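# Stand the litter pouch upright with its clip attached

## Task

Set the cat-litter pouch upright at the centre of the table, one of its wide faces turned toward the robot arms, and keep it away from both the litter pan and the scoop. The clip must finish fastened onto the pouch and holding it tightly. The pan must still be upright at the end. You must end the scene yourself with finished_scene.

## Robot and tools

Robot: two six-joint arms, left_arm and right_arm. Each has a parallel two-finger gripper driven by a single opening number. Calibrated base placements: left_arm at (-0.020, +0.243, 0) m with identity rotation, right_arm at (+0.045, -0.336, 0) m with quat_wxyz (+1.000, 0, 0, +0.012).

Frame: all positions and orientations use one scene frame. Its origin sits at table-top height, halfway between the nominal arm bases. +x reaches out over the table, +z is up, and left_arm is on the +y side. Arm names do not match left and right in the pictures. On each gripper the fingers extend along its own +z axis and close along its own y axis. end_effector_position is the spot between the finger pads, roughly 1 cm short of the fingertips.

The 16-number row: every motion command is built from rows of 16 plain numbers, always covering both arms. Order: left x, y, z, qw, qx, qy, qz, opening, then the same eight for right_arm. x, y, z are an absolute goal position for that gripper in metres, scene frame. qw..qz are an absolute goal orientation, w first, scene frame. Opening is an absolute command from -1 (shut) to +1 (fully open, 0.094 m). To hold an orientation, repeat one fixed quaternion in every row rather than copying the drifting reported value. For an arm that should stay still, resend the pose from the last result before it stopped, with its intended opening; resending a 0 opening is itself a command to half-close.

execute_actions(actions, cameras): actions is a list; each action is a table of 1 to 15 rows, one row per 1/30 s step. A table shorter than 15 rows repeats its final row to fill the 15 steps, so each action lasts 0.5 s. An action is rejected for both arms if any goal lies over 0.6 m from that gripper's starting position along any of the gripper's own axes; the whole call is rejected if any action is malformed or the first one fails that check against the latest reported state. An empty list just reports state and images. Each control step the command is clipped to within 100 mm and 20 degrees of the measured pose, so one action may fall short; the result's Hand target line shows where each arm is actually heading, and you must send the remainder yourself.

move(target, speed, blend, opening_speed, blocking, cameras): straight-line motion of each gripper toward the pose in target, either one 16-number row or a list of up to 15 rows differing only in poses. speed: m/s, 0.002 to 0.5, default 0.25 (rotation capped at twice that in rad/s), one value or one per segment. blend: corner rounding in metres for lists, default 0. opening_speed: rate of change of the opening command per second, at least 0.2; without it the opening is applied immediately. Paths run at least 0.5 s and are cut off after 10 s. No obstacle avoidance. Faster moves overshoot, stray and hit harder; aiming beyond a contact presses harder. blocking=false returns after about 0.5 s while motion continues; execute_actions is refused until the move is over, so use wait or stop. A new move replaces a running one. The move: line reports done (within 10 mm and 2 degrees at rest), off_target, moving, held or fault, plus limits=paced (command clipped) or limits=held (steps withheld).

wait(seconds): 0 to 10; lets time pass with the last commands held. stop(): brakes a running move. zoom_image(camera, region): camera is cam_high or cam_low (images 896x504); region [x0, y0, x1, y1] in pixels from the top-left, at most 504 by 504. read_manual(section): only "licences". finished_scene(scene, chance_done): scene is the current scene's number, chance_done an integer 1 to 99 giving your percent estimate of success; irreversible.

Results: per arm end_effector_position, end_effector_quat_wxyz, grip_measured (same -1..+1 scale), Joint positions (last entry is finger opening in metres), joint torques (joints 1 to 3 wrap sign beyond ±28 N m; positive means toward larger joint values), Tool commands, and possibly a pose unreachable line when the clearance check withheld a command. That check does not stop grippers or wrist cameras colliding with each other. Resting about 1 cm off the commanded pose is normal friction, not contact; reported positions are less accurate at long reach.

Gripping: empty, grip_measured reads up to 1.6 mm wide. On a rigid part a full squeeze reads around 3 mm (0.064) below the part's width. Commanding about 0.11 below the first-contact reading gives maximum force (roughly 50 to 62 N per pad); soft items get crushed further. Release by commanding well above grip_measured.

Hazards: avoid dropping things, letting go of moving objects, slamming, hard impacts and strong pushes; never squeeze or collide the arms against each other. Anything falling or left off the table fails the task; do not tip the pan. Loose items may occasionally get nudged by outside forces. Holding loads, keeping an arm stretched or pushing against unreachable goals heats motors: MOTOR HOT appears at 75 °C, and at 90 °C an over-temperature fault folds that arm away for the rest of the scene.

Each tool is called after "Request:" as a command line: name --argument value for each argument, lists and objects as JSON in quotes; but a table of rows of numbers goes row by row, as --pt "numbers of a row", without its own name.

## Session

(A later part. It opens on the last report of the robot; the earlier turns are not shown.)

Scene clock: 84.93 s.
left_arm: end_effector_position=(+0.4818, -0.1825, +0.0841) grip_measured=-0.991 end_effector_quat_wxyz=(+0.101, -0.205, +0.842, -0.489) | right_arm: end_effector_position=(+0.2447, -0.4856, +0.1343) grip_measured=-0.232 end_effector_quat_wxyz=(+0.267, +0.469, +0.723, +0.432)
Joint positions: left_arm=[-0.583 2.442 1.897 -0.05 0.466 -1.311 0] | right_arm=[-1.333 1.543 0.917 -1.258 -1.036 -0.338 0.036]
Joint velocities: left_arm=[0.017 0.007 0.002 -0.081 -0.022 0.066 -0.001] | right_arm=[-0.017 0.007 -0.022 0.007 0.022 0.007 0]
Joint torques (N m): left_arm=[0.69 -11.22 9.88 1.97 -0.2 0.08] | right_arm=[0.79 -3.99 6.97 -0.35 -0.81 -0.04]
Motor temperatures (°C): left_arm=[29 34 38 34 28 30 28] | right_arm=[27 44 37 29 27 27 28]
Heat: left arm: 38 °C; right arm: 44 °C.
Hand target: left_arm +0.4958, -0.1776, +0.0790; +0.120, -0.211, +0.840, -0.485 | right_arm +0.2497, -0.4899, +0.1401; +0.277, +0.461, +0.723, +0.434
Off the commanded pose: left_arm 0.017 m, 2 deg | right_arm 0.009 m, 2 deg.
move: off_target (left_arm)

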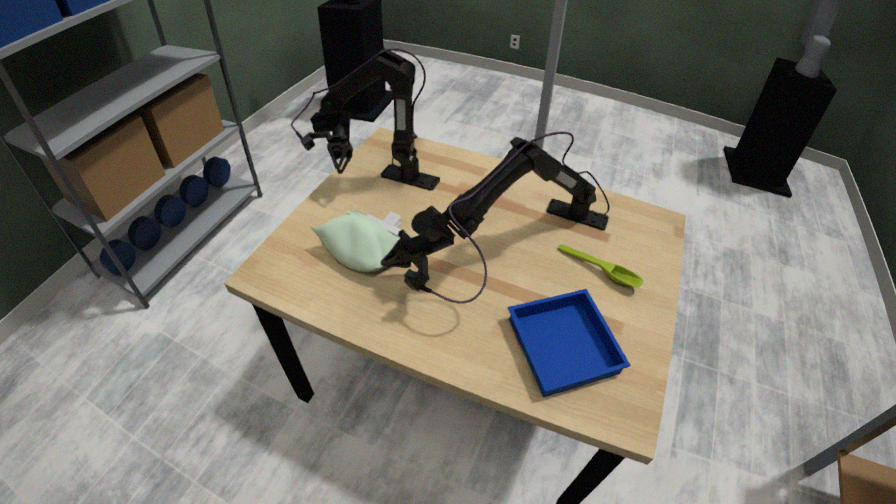

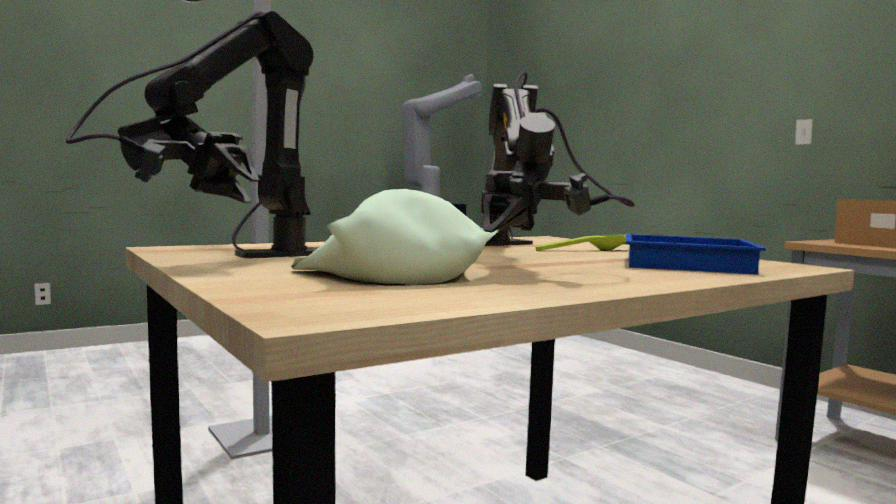

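Request:
zoom_image --camera "cam_high" --region '[300, 190, 440, 290]'

Request:
zoom_image --camera "cam_low" --region '[270, 170, 510, 300]'

Scaled by 3.600.

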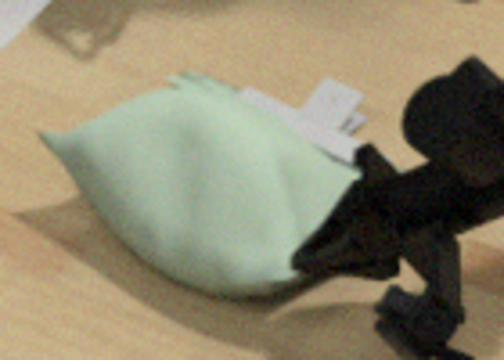

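Scaled by 2.100.

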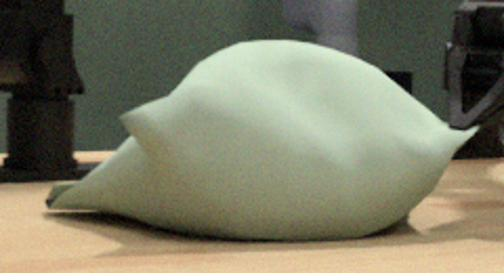

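Request:
move --target '[0.467, -0.107, 0.079, 0.1833, -0.3175, 0.8058, -0.4652, -1, 0.25, -0.49, 0.14, 0.2768, 0.4606, 0.7229, 0.4344, -0.23]' --speed 0.06 --cameras '["cam_high", "cam_low"]'

Scene clock: 90.07 s.
left_arm: end_effector_position=(+0.4553, -0.1306, +0.0735) grip_measured=-0.992 end_effector_quat_wxyz=(+0.150, -0.292, +0.810, -0.486) | right_arm: end_effector_position=(+0.2447, -0.4856, +0.1343) grip_measured=-0.232 end_effector_quat_wxyz=(+0.267, +0.469, +0.723, +0.432)
Joint positions: left_arm=[-0.579 2.223 1.425 0.269 0.303 -1.446 0] | right_arm=[-1.333 1.543 0.917 -1.258 -1.036 -0.338 0.036]
Joint velocities: left_arm=[-0.017 -0.017 0.007 -0.007 -0.007 0.022 0.001] | right_arm=[-0.012 -0.007 -0.017 -0.037 0.022 0.007 0.001]
Joint torques (N m): left_arm=[1.83 -14.01 5.19 1.71 -0.78 0.13] | right_arm=[0.64 -3.97 7.01 -0.35 -0.81 -0.1]
Motor temperatures (°C): left_arm=[29 37 38 34 28 30 28] | right_arm=[27 42 37 29 27 27 28]
Heat: left arm: 38 °C; right arm: 42 °C.
Hand target: left_arm +0.4675, -0.1078, +0.0788; +0.183, -0.316, +0.805, -0.468 | right_arm +0.2497, -0.4899, +0.1401; +0.277, +0.461, +0.723, +0.434
Off the commanded pose: left_arm 0.027 m, 5 deg | right_arm 0.009 m, 2 deg.
move: off_target (left_arm)

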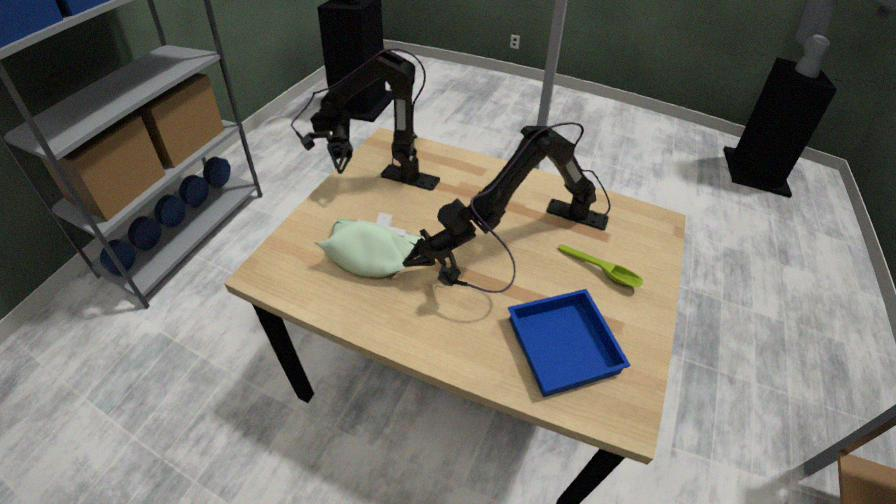

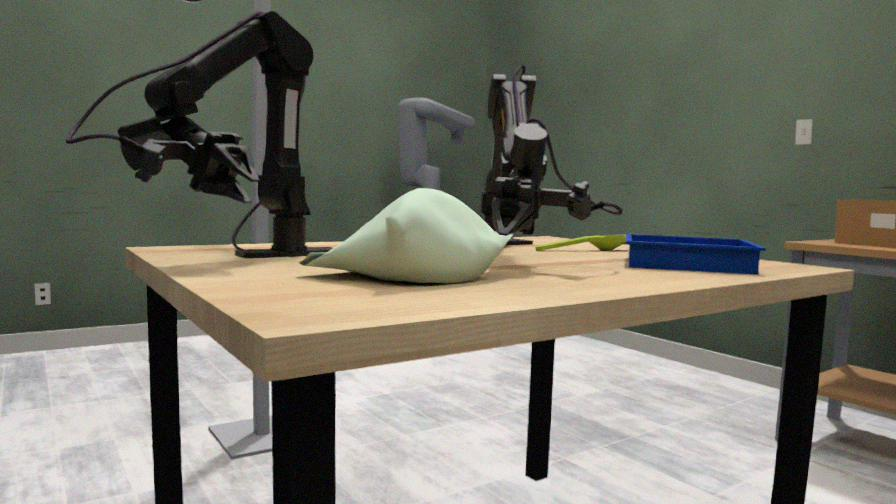

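Request:
zoom_image --camera "cam_high" --region '[300, 190, 440, 290]'

Request:
zoom_image --camera "cam_low" --region '[280, 170, 540, 300]'

Scaled by 3.600.

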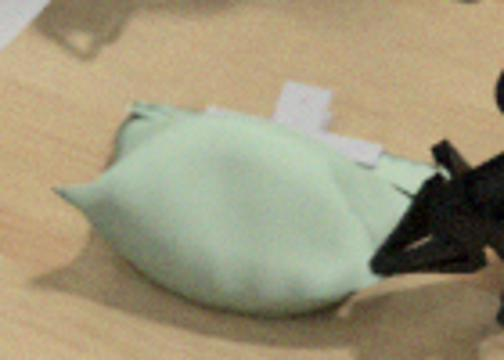

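Scaled by 1.938.

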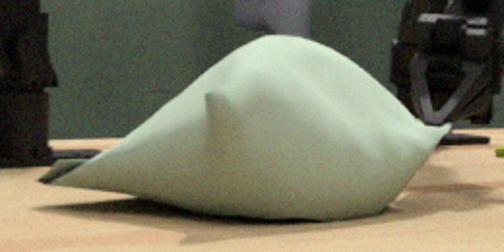

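Request:
move --target '[0.456, -0.129, 0.071, 0.1628, -0.2819, 0.8189, -0.4728, 0.2, 0.25, -0.49, 0.13, 0.2653, 0.4415, 0.7347, 0.4415, -0.23]' --speed 0.06 --opening_speed 1.5 --cameras '[]'

Request:
move --pt "0.395 -0.065 0.125 0.2113 -0.3660 0.7849 -0.4532 0.2 0.25 -0.49 0.11 0.2653 0.4415 0.7347 0.4415 -0.23" --pt "0.30 -0.06 0.16 0.2575 -0.4286 0.7423 -0.4460 -0.2 0.255 -0.475 0.09 0.2653 0.4415 0.7347 0.4415 -0.23" --pt "0.243 -0.122 0.085 0.2575 -0.4286 0.7423 -0.4460 -0.2 0.262 -0.472 0.075 0.2653 0.4415 0.7347 0.4415 -0.23" --speed 0.12 --blend 0.02 --opening_speed 1.0 --cameras '["cam_high", "cam_low"]'

Scene clock: 92.27 s.
left_arm: end_effector_position=(+0.4586, -0.1262, +0.0716) grip_measured=+0.199 end_effector_quat_wxyz=(+0.166, -0.289, +0.814, -0.476) | right_arm: end_effector_position=(+0.2464, -0.4862, +0.1262) grip_measured=-0.232 end_effector_quat_wxyz=(+0.258, +0.454, +0.728, +0.444)
Joint positions: left_arm=[-0.578 2.222 1.425 0.261 0.275 -1.417 0.056] | right_arm=[-1.326 1.61 0.933 -1.276 -1.036 -0.408 0.036]
Joint velocities: left_arm=[-0.007 0.012 -0.002 -0.037 -0.007 -0.037 -0.001] | right_arm=[-0.002 -0.002 -0.002 0.11 0.037 0.007 0.001]
Joint torques (N m): left_arm=[-0.25 -11.38 7.53 1.77 0.09 0.16] | right_arm=[0.62 -4.3 6.8 -0.52 -0.6 -0.23]
Motor temperatures (°C): left_arm=[29 38 38 34 28 30 28] | right_arm=[27 42 37 29 27 27 28]
Heat: left arm: 38 °C; right arm: 42 °C.
Hand target: left_arm +0.4560, -0.1289, +0.0711; +0.163, -0.282, +0.819, -0.473 | right_arm +0.2499, -0.4901, +0.1297; +0.265, +0.442, +0.734, +0.441
Off the commanded pose: left_arm 0.004 m, 1 deg | right_arm 0.007 m, 2 deg.
move: done
No camera images: "cameras" was empty.

every target must give the same left_gripper/opening; nothing of the call was run

Request:
move --pt "0.395 -0.065 0.125 0.2113 -0.3660 0.7849 -0.4532 0.2 0.25 -0.49 0.11 0.2653 0.4415 0.7347 0.4415 -0.23" --pt "0.30 -0.06 0.16 0.2575 -0.4286 0.7423 -0.4460 0.2 0.255 -0.475 0.09 0.2653 0.4415 0.7347 0.4415 -0.23" --pt "0.243 -0.122 0.085 0.2575 -0.4286 0.7423 -0.4460 0.2 0.262 -0.472 0.075 0.2653 0.4415 0.7347 0.4415 -0.23" --speed 0.12 --blend 0.02 --cameras '["cam_high", "cam_low"]'

Scene clock: 95.80 s.
left_arm: end_effector_position=(+0.2445, -0.1240, +0.0935) grip_measured=+0.199 end_effector_quat_wxyz=(+0.257, -0.424, +0.740, -0.455) | right_arm: end_effector_position=(+0.2596, -0.4752, +0.0768) grip_measured=-0.232 end_effector_quat_wxyz=(+0.260, +0.446, +0.738, +0.435)
Joint positions: left_arm=[-1.153 1.739 0.774 0.406 -0.54 -1.888 0.056] | right_arm=[-1.251 1.651 0.772 -0.944 -1.044 -0.285 0.036]
Joint velocities: left_arm=[-0.007 0.012 -0.012 -0.081 0.007 -0.051 0] | right_arm=[-0.007 0.002 -0.012 0.022 -0.022 -0.095 0]
Joint torques (N m): left_arm=[0.32 -6.16 5.42 1.82 -0.35 0] | right_arm=[0.92 -4.52 3.18 -0.03 -0.83 -0.03]
Motor temperatures (°C): left_arm=[29 38 38 34 28 30 28] | right_arm=[27 41 36 29 27 27 28]
Heat: left arm: 38 °C; right arm: 41 °C.
Hand target: left_arm +0.2446, -0.1197, +0.0862; +0.264, -0.424, +0.743, -0.445 | right_arm +0.2623, -0.4719, +0.0753; +0.265, +0.441, +0.735, +0.443
Off the commanded pose: left_arm 0.009 m, 1 deg | right_arm 0.004 m, 1 deg.
move: done

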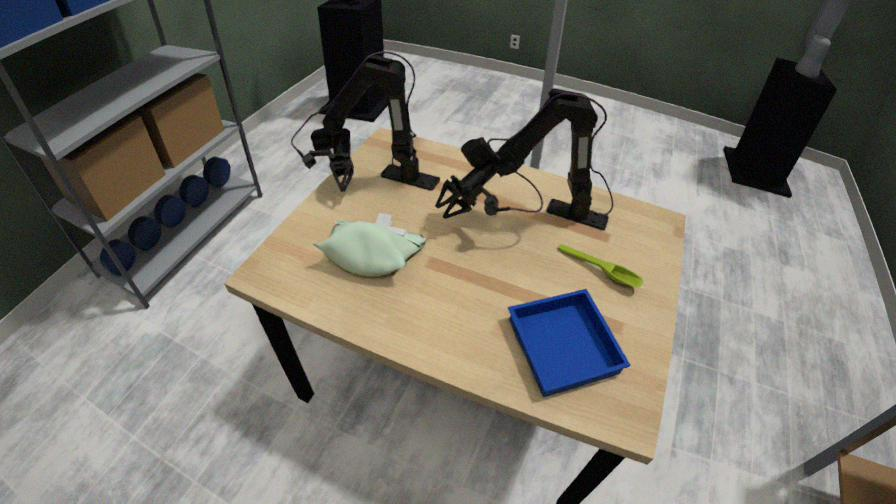

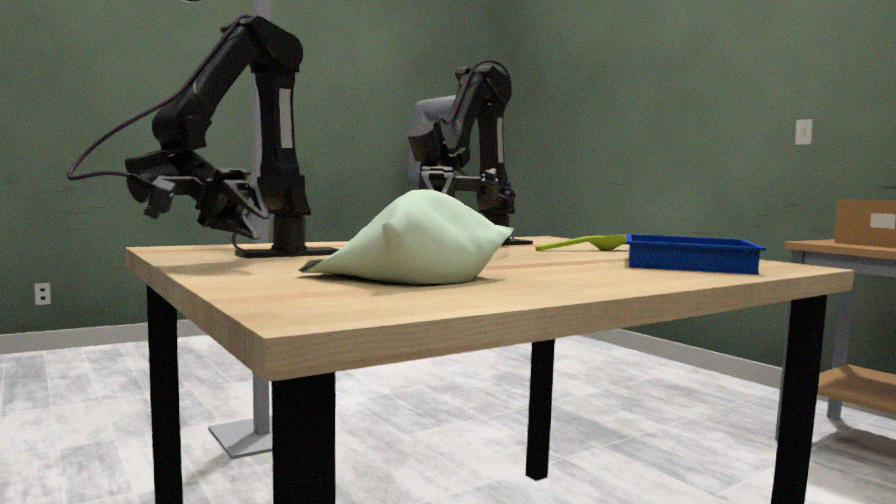

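Request:
zoom_image --camera "cam_high" --region '[300, 160, 500, 290]'

Request:
zoom_image --camera "cam_high" --region '[380, 200, 440, 260]'

Request:
zoom_image --camera "cam_high" --region '[305, 200, 365, 260]'

Request:
zoom_image --camera "cam_low" --region '[280, 190, 400, 290]'

Scaled by 2.520.

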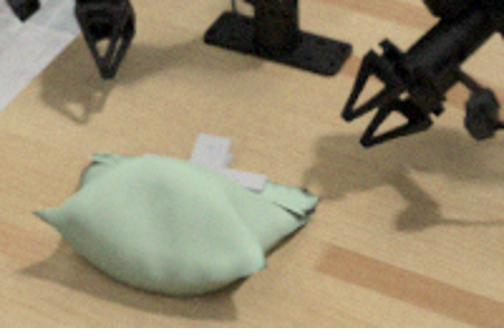

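Scaled by 8.400.

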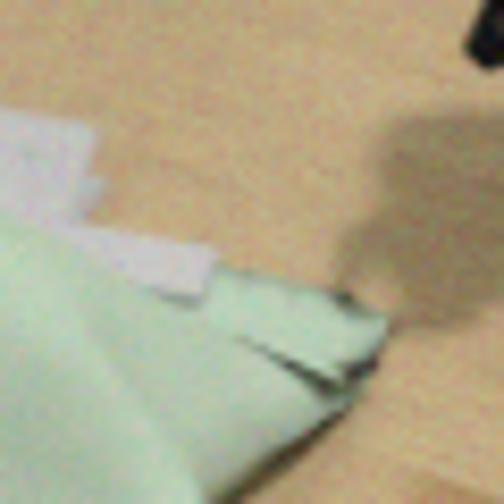

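Scaled by 8.400.

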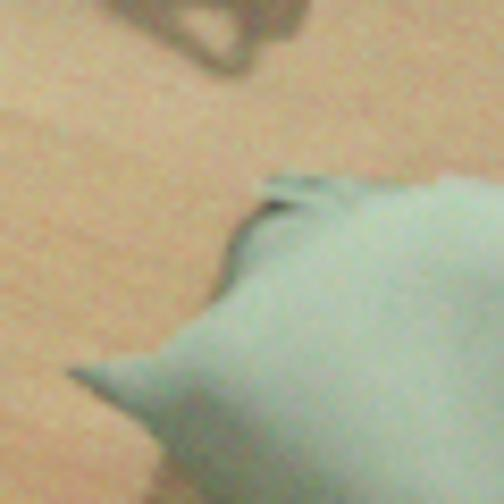

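Scaled by 4.200.

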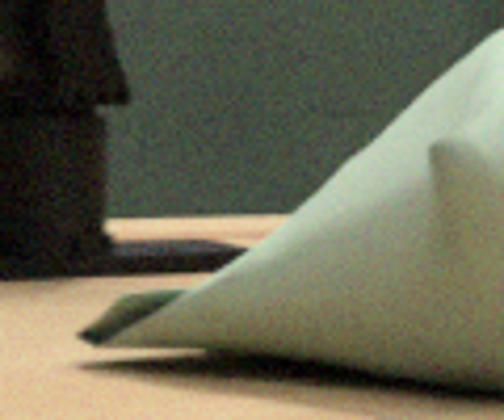

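Request:
zoom_image --camera "cam_high" --region '[315, 150, 375, 210]'

Request:
zoom_image --camera "cam_high" --region '[425, 160, 485, 220]'

Request:
zoom_image --camera "cam_low" --region '[200, 170, 300, 250]'

Scaled by 8.400.

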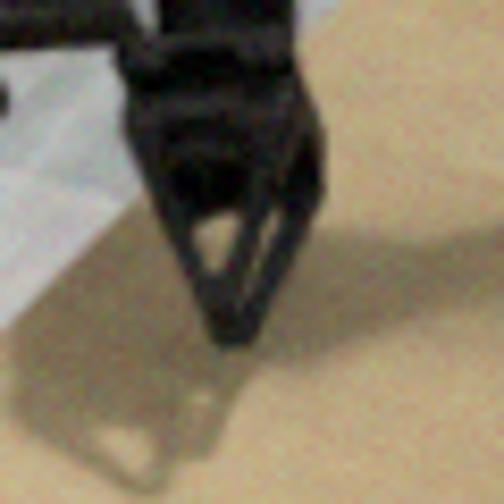

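Scaled by 8.400.

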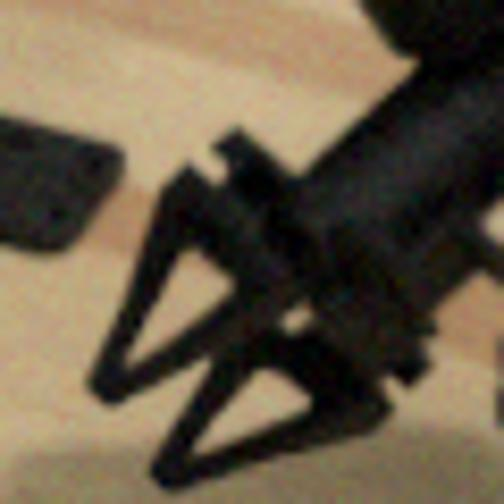

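Scaled by 5.040.

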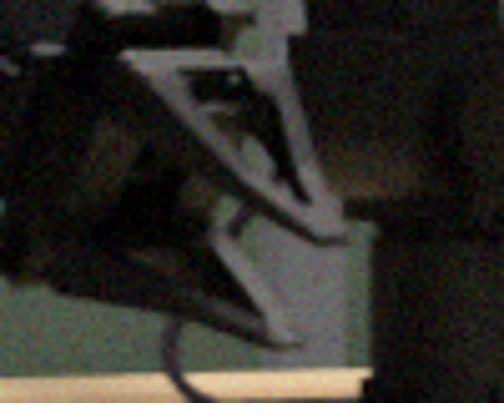

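Request:
move --pt "0.282 -0.159 0.030 0.2575 -0.4286 0.7423 -0.4460 -0.15 0.322 -0.426 0.034 0.2653 0.4415 0.7347 0.4415 -0.15" --speed 0.08 --cameras '["cam_high", "cam_low"]'

Request:
zoom_image --camera "cam_high" --region '[310, 185, 440, 265]'

Request:
zoom_image --camera "cam_low" --region '[200, 190, 360, 300]'

Scene clock: 104.33 s.
left_arm: end_effector_position=(+0.2766, -0.1553, +0.0302) grip_measured=-0.149 end_effector_quat_wxyz=(+0.253, -0.432, +0.742, -0.446) | right_arm: end_effector_position=(+0.3228, -0.4273, +0.0324) grip_measured=-0.152 end_effector_quat_wxyz=(+0.253, +0.448, +0.731, +0.448)
Joint positions: left_arm=[-1.107 2.057 0.905 0.582 -0.503 -1.881 0.04] | right_arm=[-0.903 1.651 0.5 -0.086 -1.05 0.415 0.04]
Joint velocities: left_arm=[0.002 -0.017 0.017 -0.007 -0.037 0.037 0.001] | right_arm=[0.012 -0.002 -0.002 0.022 -0.007 -0.007 0]
Joint torques (N m): left_arm=[0.54 -7.68 7.36 1.85 -0.21 0.1] | right_arm=[0.61 -6.52 3.33 0.8 -0.59 -0.06]
Motor temperatures (°C): left_arm=[29 36 37 35 28 30 28] | right_arm=[27 40 35 29 27 27 28]
Heat: left arm: 37 °C; right arm: 40 °C.
Hand target: left_arm +0.2811, -0.1586, +0.0294; +0.257, -0.429, +0.742, -0.446 | right_arm +0.3231, -0.4245, +0.0350; +0.261, +0.438, +0.735, +0.446
Off the commanded pose: left_arm 0.007 m, 1 deg | right_arm 0.002 m, 2 deg.
move: done

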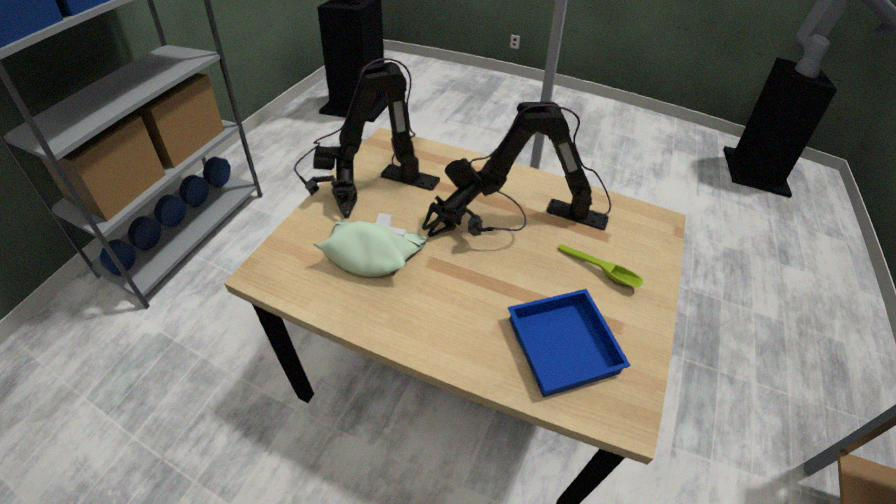

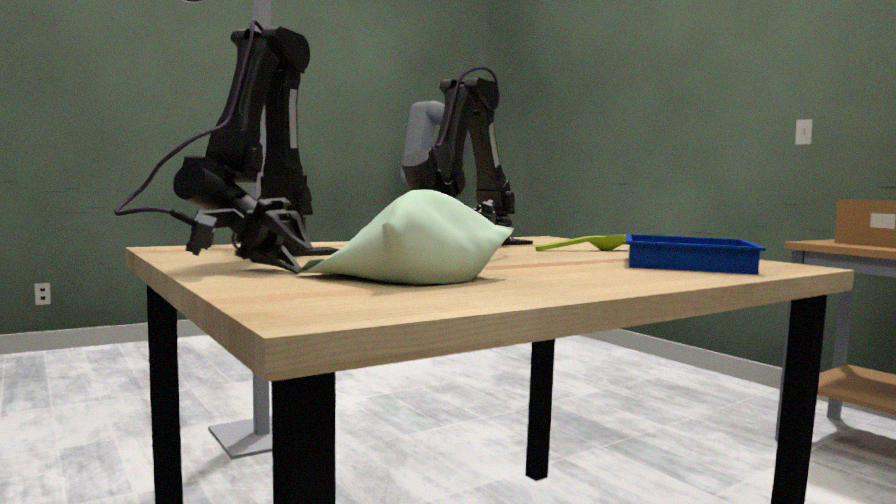

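Scaled by 3.877.

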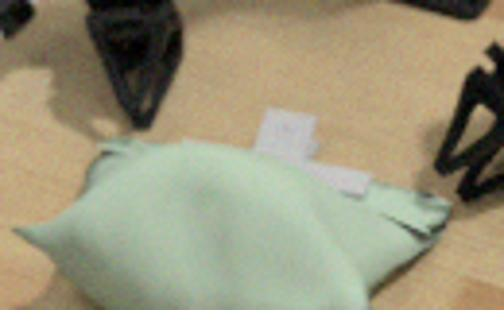

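Scaled by 3.150.

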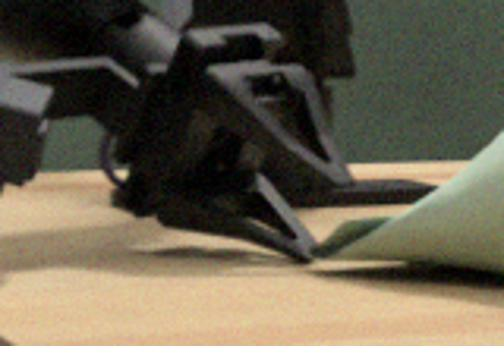

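Request:
move --pt "0.3275 -0.1835 0.0255 0.2575 -0.4286 0.7423 -0.4460 -0.15 0.366 -0.413 0.031 0.2653 0.4415 0.7347 0.4415 -0.15" --speed 0.05 --cameras '["cam_high", "cam_low"]'

Request:
zoom_image --camera "cam_high" --region '[310, 185, 440, 265]'

Request:
zoom_image --camera "cam_low" --region '[220, 200, 380, 300]'

Scene clock: 107.30 s.
left_arm: end_effector_position=(+0.3241, -0.1856, +0.0370) grip_measured=-0.149 end_effector_quat_wxyz=(+0.253, -0.431, +0.731, -0.464) | right_arm: end_effector_position=(+0.3647, -0.4150, +0.0325) grip_measured=-0.152 end_effector_quat_wxyz=(+0.258, +0.450, +0.732, +0.442)
Joint positions: left_arm=[-1.035 2.178 1.111 0.558 -0.44 -1.839 0.04] | right_arm=[-0.729 1.691 0.5 0.214 -0.959 0.713 0.04]
Joint velocities: left_arm=[-0.017 -0.002 -0.002 -0.037 -0.066 -0.007 -0.001] | right_arm=[0.007 -0.007 -0.012 -0.007 0.007 -0.051 -0.001]
Joint torques (N m): left_arm=[0.64 -8.5 7.6 1.56 -0.13 0.12] | right_arm=[0.65 -4.78 3.7 1.24 -0.55 -0.04]
Motor temperatures (°C): left_arm=[29 36 37 35 28 30 28] | right_arm=[27 40 35 29 27 27 28]
Heat: left arm: 37 °C; right arm: 40 °C.
Hand target: left_arm +0.3267, -0.1836, +0.0250; +0.257, -0.429, +0.742, -0.447 | right_arm +0.3661, -0.4124, +0.0312; +0.263, +0.440, +0.736, +0.443
Off the commanded pose: left_arm 0.012 m, 3 deg | right_arm 0.003 m, 1 deg.
move: off_target (left_arm)

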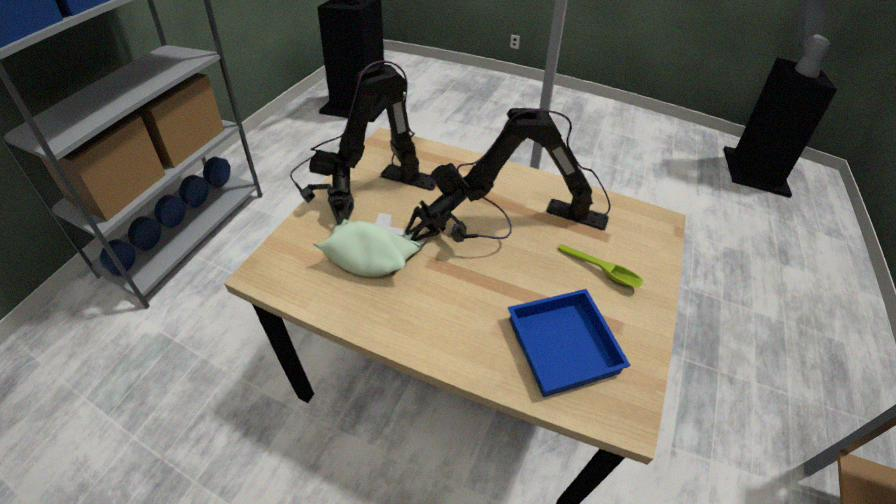

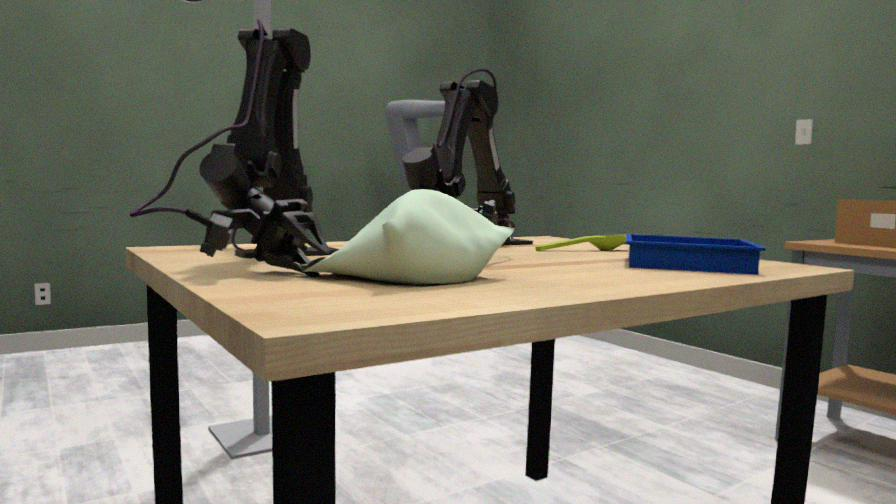

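Scaled by 3.877.

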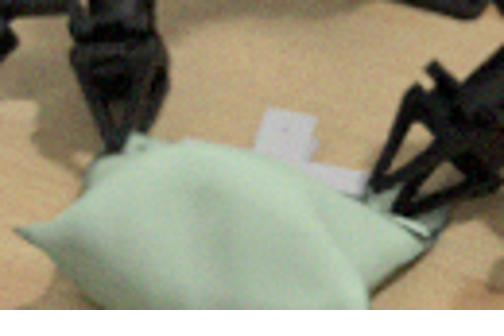

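Scaled by 3.150.

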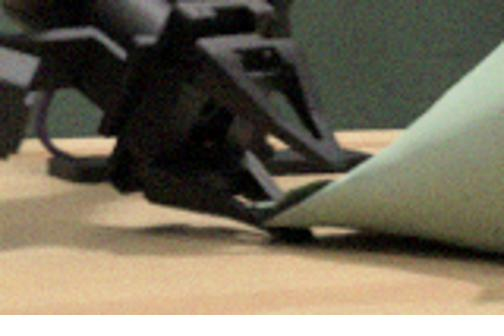

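Request:
zoom_image --camera "cam_high" --region '[390, 205, 440, 255]'

Request:
zoom_image --camera "cam_high" --region '[315, 195, 365, 245]'

Request:
zoom_image --camera "cam_low" --region '[280, 235, 340, 290]'

Scaled by 10.080.

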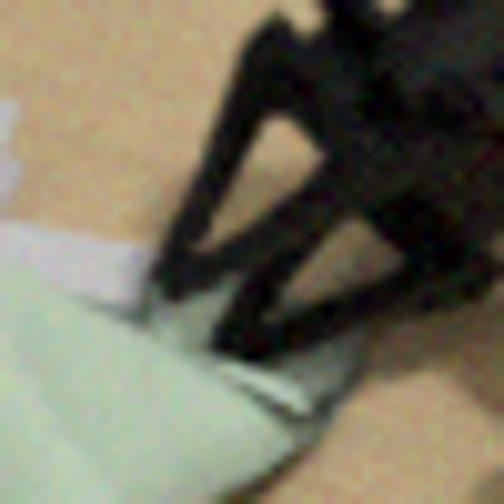

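Scaled by 10.080.

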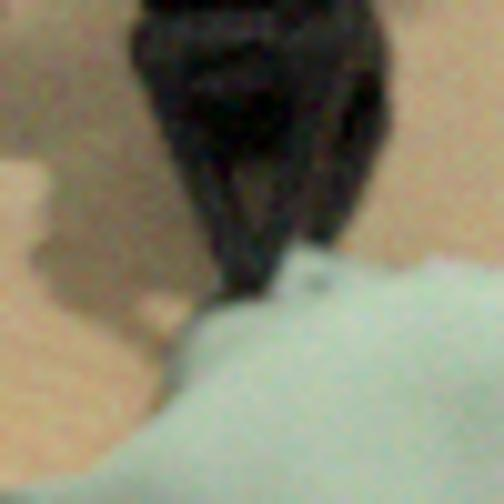

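Scaled by 8.400.

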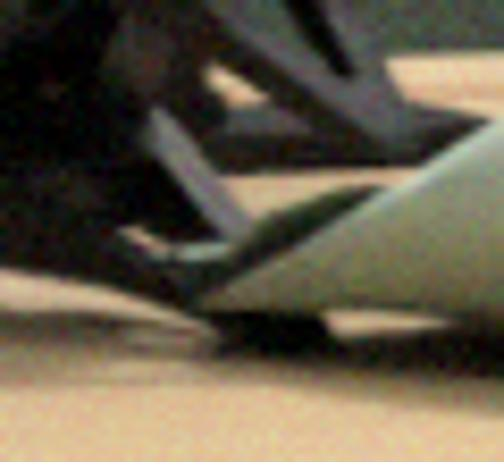

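Request:
move --pt "0.318 -0.178 0.042 0.2575 -0.4286 0.7423 -0.4460 -0.15 0.366 -0.413 0.031 0.2653 0.4415 0.7347 0.4415 -0.15" --pt "0.268 -0.149 0.042 0.2575 -0.4286 0.7423 -0.4460 -0.15 0.366 -0.413 0.031 0.2653 0.4415 0.7347 0.4415 -0.15" --pt "0.268 -0.149 0.022 0.2575 -0.4286 0.7423 -0.4460 -0.15 0.366 -0.413 0.031 0.2653 0.4415 0.7347 0.4415 -0.15" --speed '[0.08, 0.08, 0.03]' --blend '[0.005, 0, 0]' --cameras '["cam_high", "cam_low"]'

Request:
zoom_image --camera "cam_high" --region '[390, 200, 450, 260]'

Request:
zoom_image --camera "cam_high" --region '[315, 195, 365, 245]'

Scene clock: 110.37 s.
left_arm: end_effector_position=(+0.2700, -0.1538, +0.0345) grip_measured=-0.149 end_effector_quat_wxyz=(+0.252, -0.428, +0.737, -0.459) | right_arm: end_effector_position=(+0.3654, -0.4159, +0.0329) grip_measured=-0.152 end_effector_quat_wxyz=(+0.260, +0.450, +0.732, +0.441)
Joint positions: left_arm=[-1.119 2.04 0.867 0.63 -0.507 -1.882 0.04] | right_arm=[-0.729 1.691 0.5 0.221 -0.956 0.717 0.04]
Joint velocities: left_arm=[-0.002 -0.017 -0.002 -0.007 0.037 0.051 -0.001] | right_arm=[-0.007 0.002 -0.012 0.051 -0.022 0.051 0.001]
Joint torques (N m): left_arm=[-0.21 -7.28 4.45 1.85 -0.39 0.02] | right_arm=[0.73 -4.96 3.45 1.35 -0.53 -0.09]
Motor temperatures (°C): left_arm=[29 37 37 35 28 30 28] | right_arm=[27 40 34 30 27 27 28]
Heat: left arm: 37 °C; right arm: 40 °C.
Hand target: left_arm +0.2683, -0.1480, +0.0230; +0.258, -0.428, +0.742, -0.446 | right_arm +0.3659, -0.4130, +0.0311; +0.265, +0.441, +0.735, +0.441
Off the commanded pose: left_arm 0.014 m, 2 deg | right_arm 0.004 m, 1 deg.
move: off_target (left_arm)

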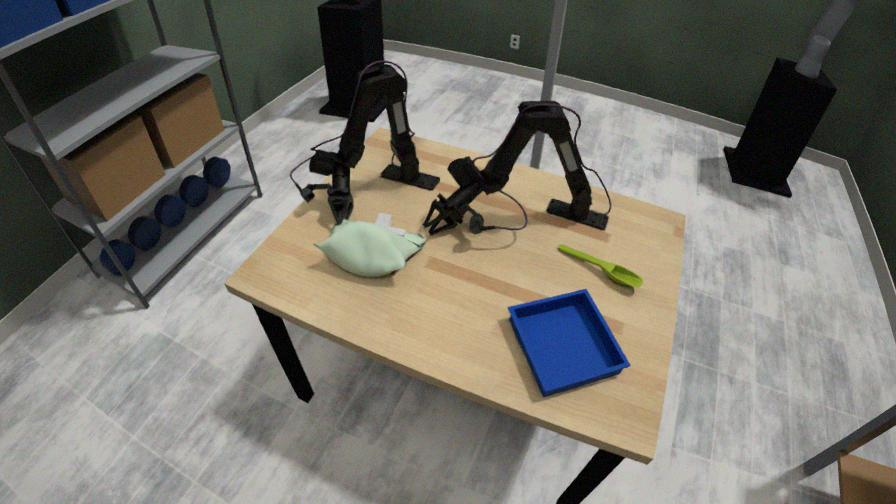

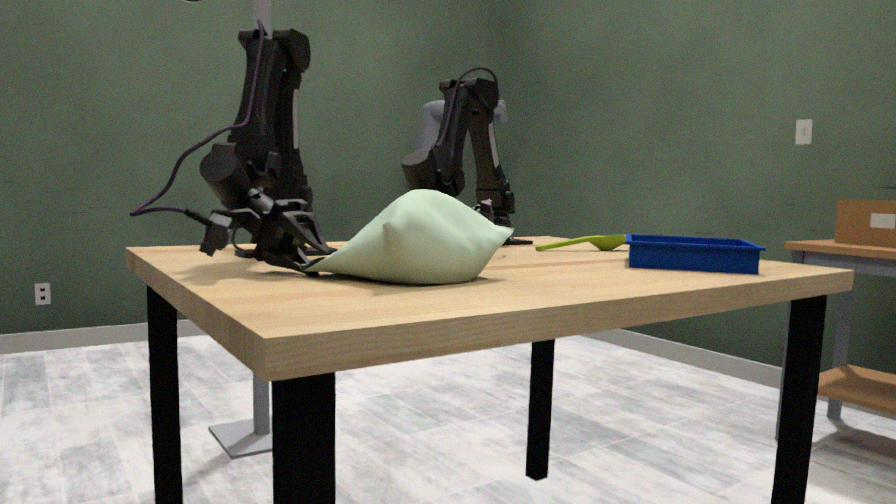

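Scaled by 8.400.

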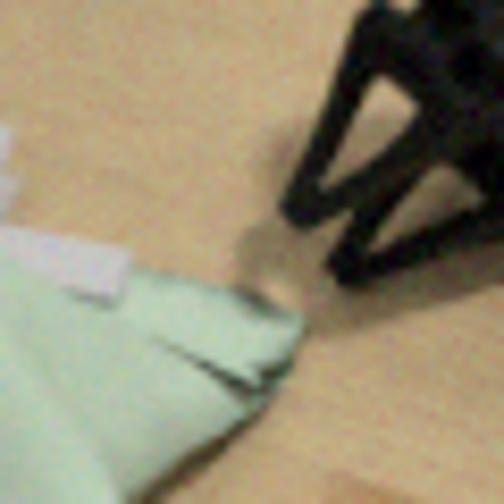

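Scaled by 10.080.

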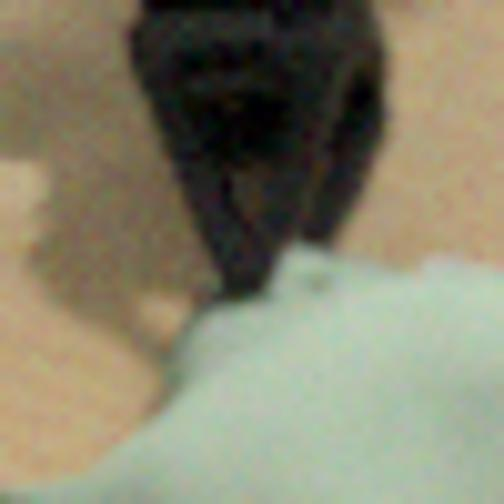

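Request:
move --pt "0.266 -0.147 0.010 0.2575 -0.4286 0.7423 -0.4460 -0.15 0.366 -0.413 0.031 0.2653 0.4415 0.7347 0.4415 -0.15" --speed 0.03 --cameras '["cam_high"]'

Request:
zoom_image --camera "cam_high" --region '[390, 200, 450, 260]'

Scene clock: 111.40 s.
left_arm: end_effector_position=(+0.2702, -0.1525, +0.0252) grip_measured=-0.149 end_effector_quat_wxyz=(+0.252, -0.431, +0.732, -0.464) | right_arm: end_effector_position=(+0.3654, -0.4159, +0.0329) grip_measured=-0.152 end_effector_quat_wxyz=(+0.260, +0.450, +0.731, +0.441)
Joint positions: left_arm=[-1.119 2.075 0.853 0.689 -0.511 -1.885 0.04] | right_arm=[-0.729 1.691 0.5 0.221 -0.956 0.717 0.04]
Joint velocities: left_arm=[0.017 0.007 -0.007 0.037 0.007 -0.022 -0.001] | right_arm=[0.002 0.002 -0.007 0.037 0.037 -0.022 -0.001]
Joint torques (N m): left_arm=[-0.49 -7.09 3.95 1.79 -0.32 0.04] | right_arm=[0.77 -4.88 3.38 1.31 -0.47 -0.09]
Motor temperatures (°C): left_arm=[29 37 37 35 28 30 28] | right_arm=[27 40 34 30 27 27 28]
Heat: left arm: 37 °C; right arm: 40 °C.
Hand target: left_arm +0.2659, -0.1464, +0.0106; +0.258, -0.429, +0.742, -0.446 | right_arm +0.3659, -0.4130, +0.0311; +0.265, +0.441, +0.735, +0.441
Off the commanded pose: left_arm 0.017 m, 2 deg | right_arm 0.004 m, 1 deg.
move: off_target (left_arm)
Images, in order (width x height): cam_high 896x504.

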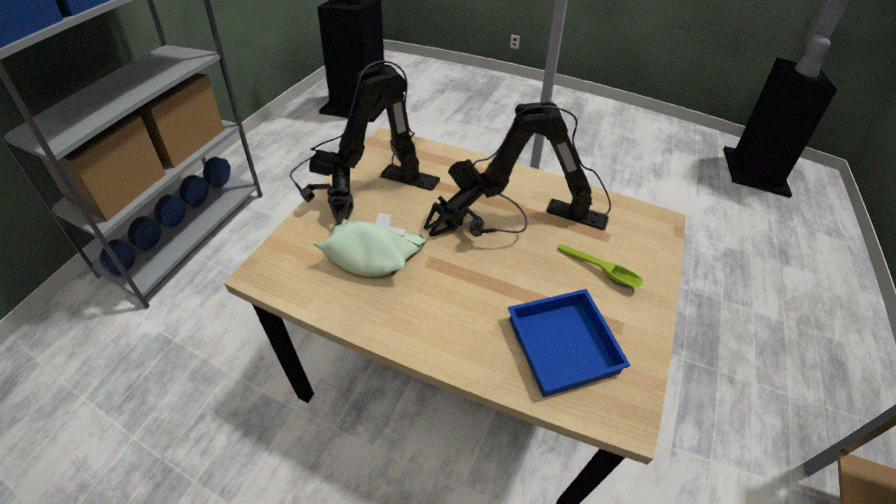

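Scaled by 8.400.

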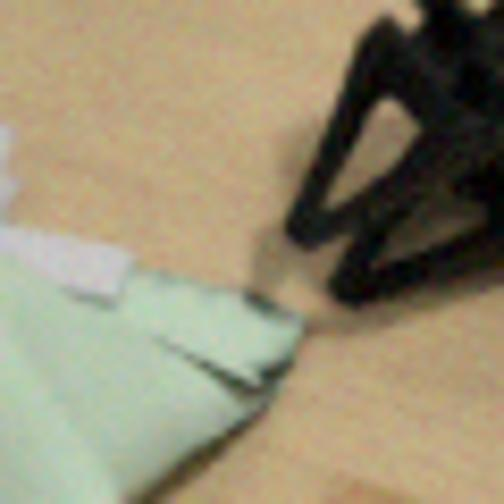

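Request:
move --pt "0.325 -0.178 0.010 0.2575 -0.4286 0.7423 -0.4460 -0.15 0.366 -0.413 0.031 0.2653 0.4415 0.7347 0.4415 -0.15" --speed 0.04 --cameras '["cam_high", "cam_low"]'

Request:
zoom_image --camera "cam_high" --region '[390, 200, 450, 260]'

Scene clock: 113.73 s.
left_arm: end_effector_position=(+0.3215, -0.1815, +0.0262) grip_measured=-0.149 end_effector_quat_wxyz=(+0.254, -0.432, +0.727, -0.470) | right_arm: end_effector_position=(+0.3657, -0.4162, +0.0330) grip_measured=-0.152 end_effector_quat_wxyz=(+0.261, +0.450, +0.732, +0.441)
Joint positions: left_arm=[-1.036 2.203 1.076 0.633 -0.445 -1.84 0.04] | right_arm=[-0.729 1.691 0.5 0.223 -0.956 0.717 0.04]
Joint velocities: left_arm=[-0.002 0.002 -0.002 0.007 0.007 0.022 0.001] | right_arm=[0.007 0.017 0.012 0.007 0.022 0.022 0.001]
Joint torques (N m): left_arm=[0.98 -8.14 6.87 1.54 -0.02 0.13] | right_arm=[0.84 -4.83 3.36 1.29 -0.56 -0.09]
Motor temperatures (°C): left_arm=[29 36 37 35 28 30 28] | right_arm=[27 40 34 30 27 27 28]
Heat: left arm: 37 °C; right arm: 40 °C.
Hand target: left_arm +0.3238, -0.1777, +0.0097; +0.256, -0.429, +0.742, -0.447 | right_arm +0.3659, -0.4130, +0.0311; +0.265, +0.441, +0.735, +0.441
Off the commanded pose: left_arm 0.017 m, 3 deg | right_arm 0.004 m, 1 deg.
move: off_target (left_arm)

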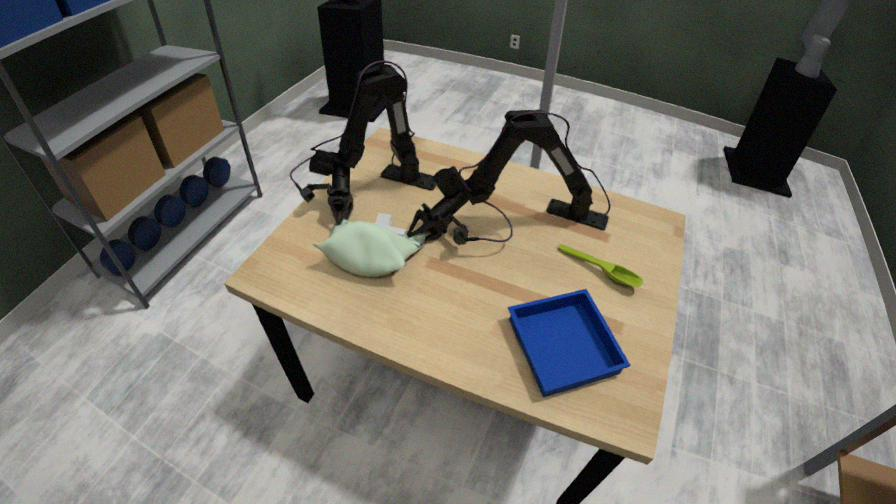

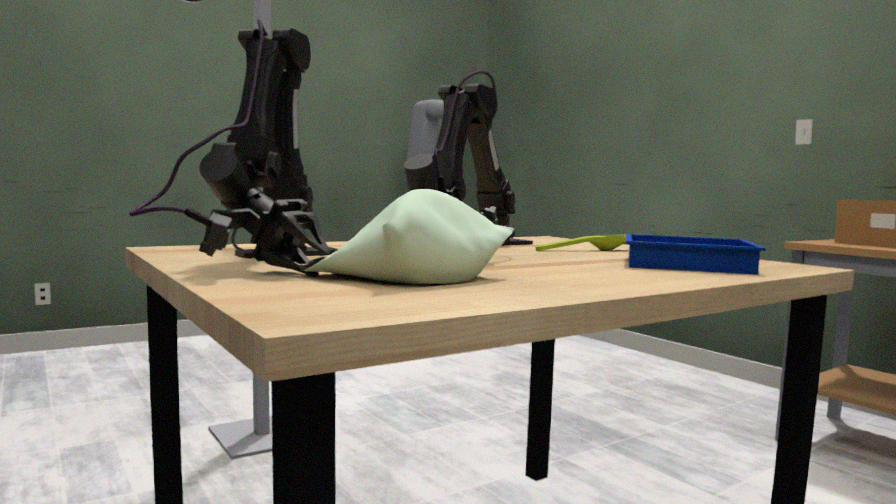

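Scaled by 8.400.

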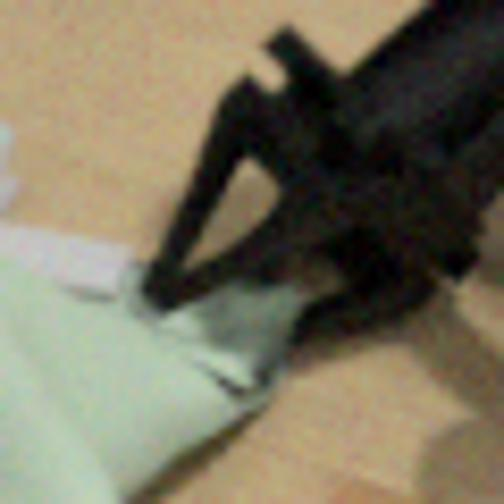

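Request:
move --pt "0.325 -0.178 0.012 0.2575 -0.4286 0.7423 -0.4460 -1 0.367 -0.412 0.031 0.2653 0.4415 0.7347 0.4415 -1" --speed 0.04 --opening_speed 0.5 --cameras '["cam_high", "cam_low"]'

Request:
zoom_image --camera "cam_high" --region '[310, 185, 450, 275]'

Request:
zoom_image --camera "cam_low" --region '[260, 215, 360, 290]'

Scene clock: 116.37 s.
left_arm: end_effector_position=(+0.3182, -0.1807, +0.0192) grip_measured=-0.984 end_effector_quat_wxyz=(+0.249, -0.427, +0.740, -0.457) | right_arm: end_effector_position=(+0.3670, -0.4176, +0.0324) grip_measured=-0.983 end_effector_quat_wxyz=(+0.266, +0.450, +0.733, +0.435)
Joint positions: left_arm=[-1.036 2.203 1.078 0.597 -0.429 -1.833 0.001] | right_arm=[-0.724 1.691 0.497 0.242 -0.942 0.725 0.001]
Joint velocities: left_arm=[0.012 -0.012 0.012 -0.007 -0.007 0.037 0] | right_arm=[-0.002 -0.017 -0.002 0.066 0.051 -0.066 0]
Joint torques (N m): left_arm=[0.96 -8.64 7.12 1.73 -0.24 0.12] | right_arm=[0.85 -4.64 3.55 1.23 -0.67 -0.08]
Motor temperatures (°C): left_arm=[29 36 37 35 28 30 28] | right_arm=[27 40 34 31 27 27 28]
Heat: left arm: 37 °C; right arm: 40 °C.
Hand target: left_arm +0.3246, -0.1775, +0.0122; +0.257, -0.429, +0.742, -0.446 | right_arm +0.3670, -0.4121, +0.0310; +0.265, +0.442, +0.735, +0.441
Off the commanded pose: left_arm 0.010 m, 2 deg | right_arm 0.006 m, 1 deg.
move: done

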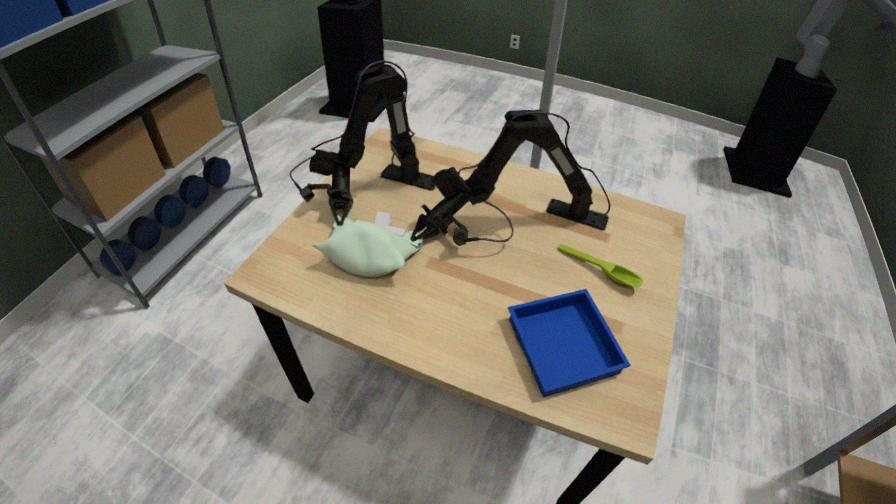

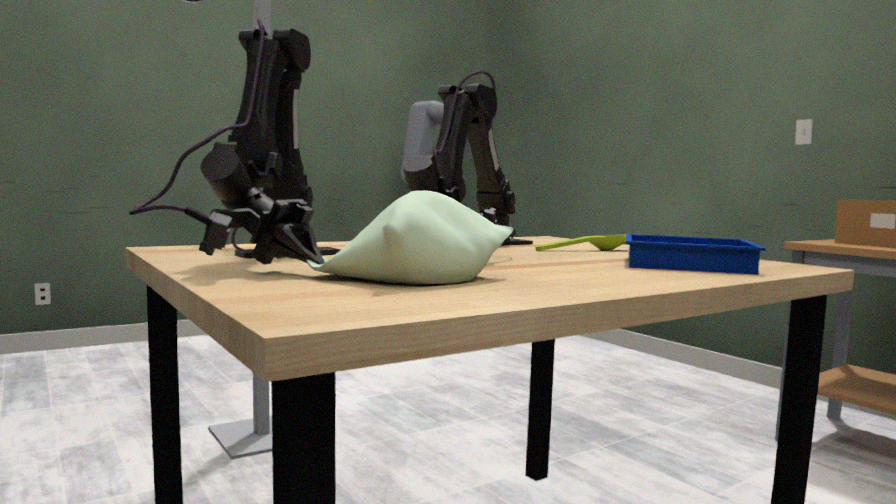

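Scaled by 3.600.

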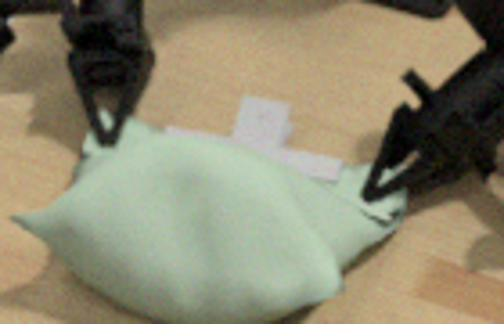

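Scaled by 5.040.

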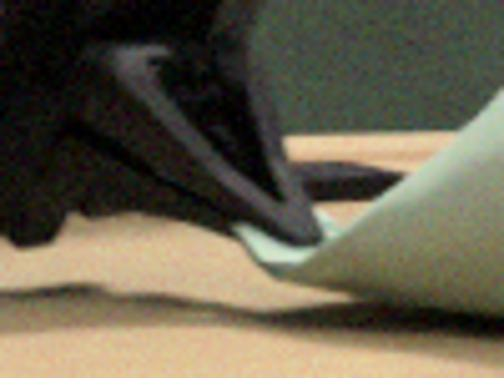

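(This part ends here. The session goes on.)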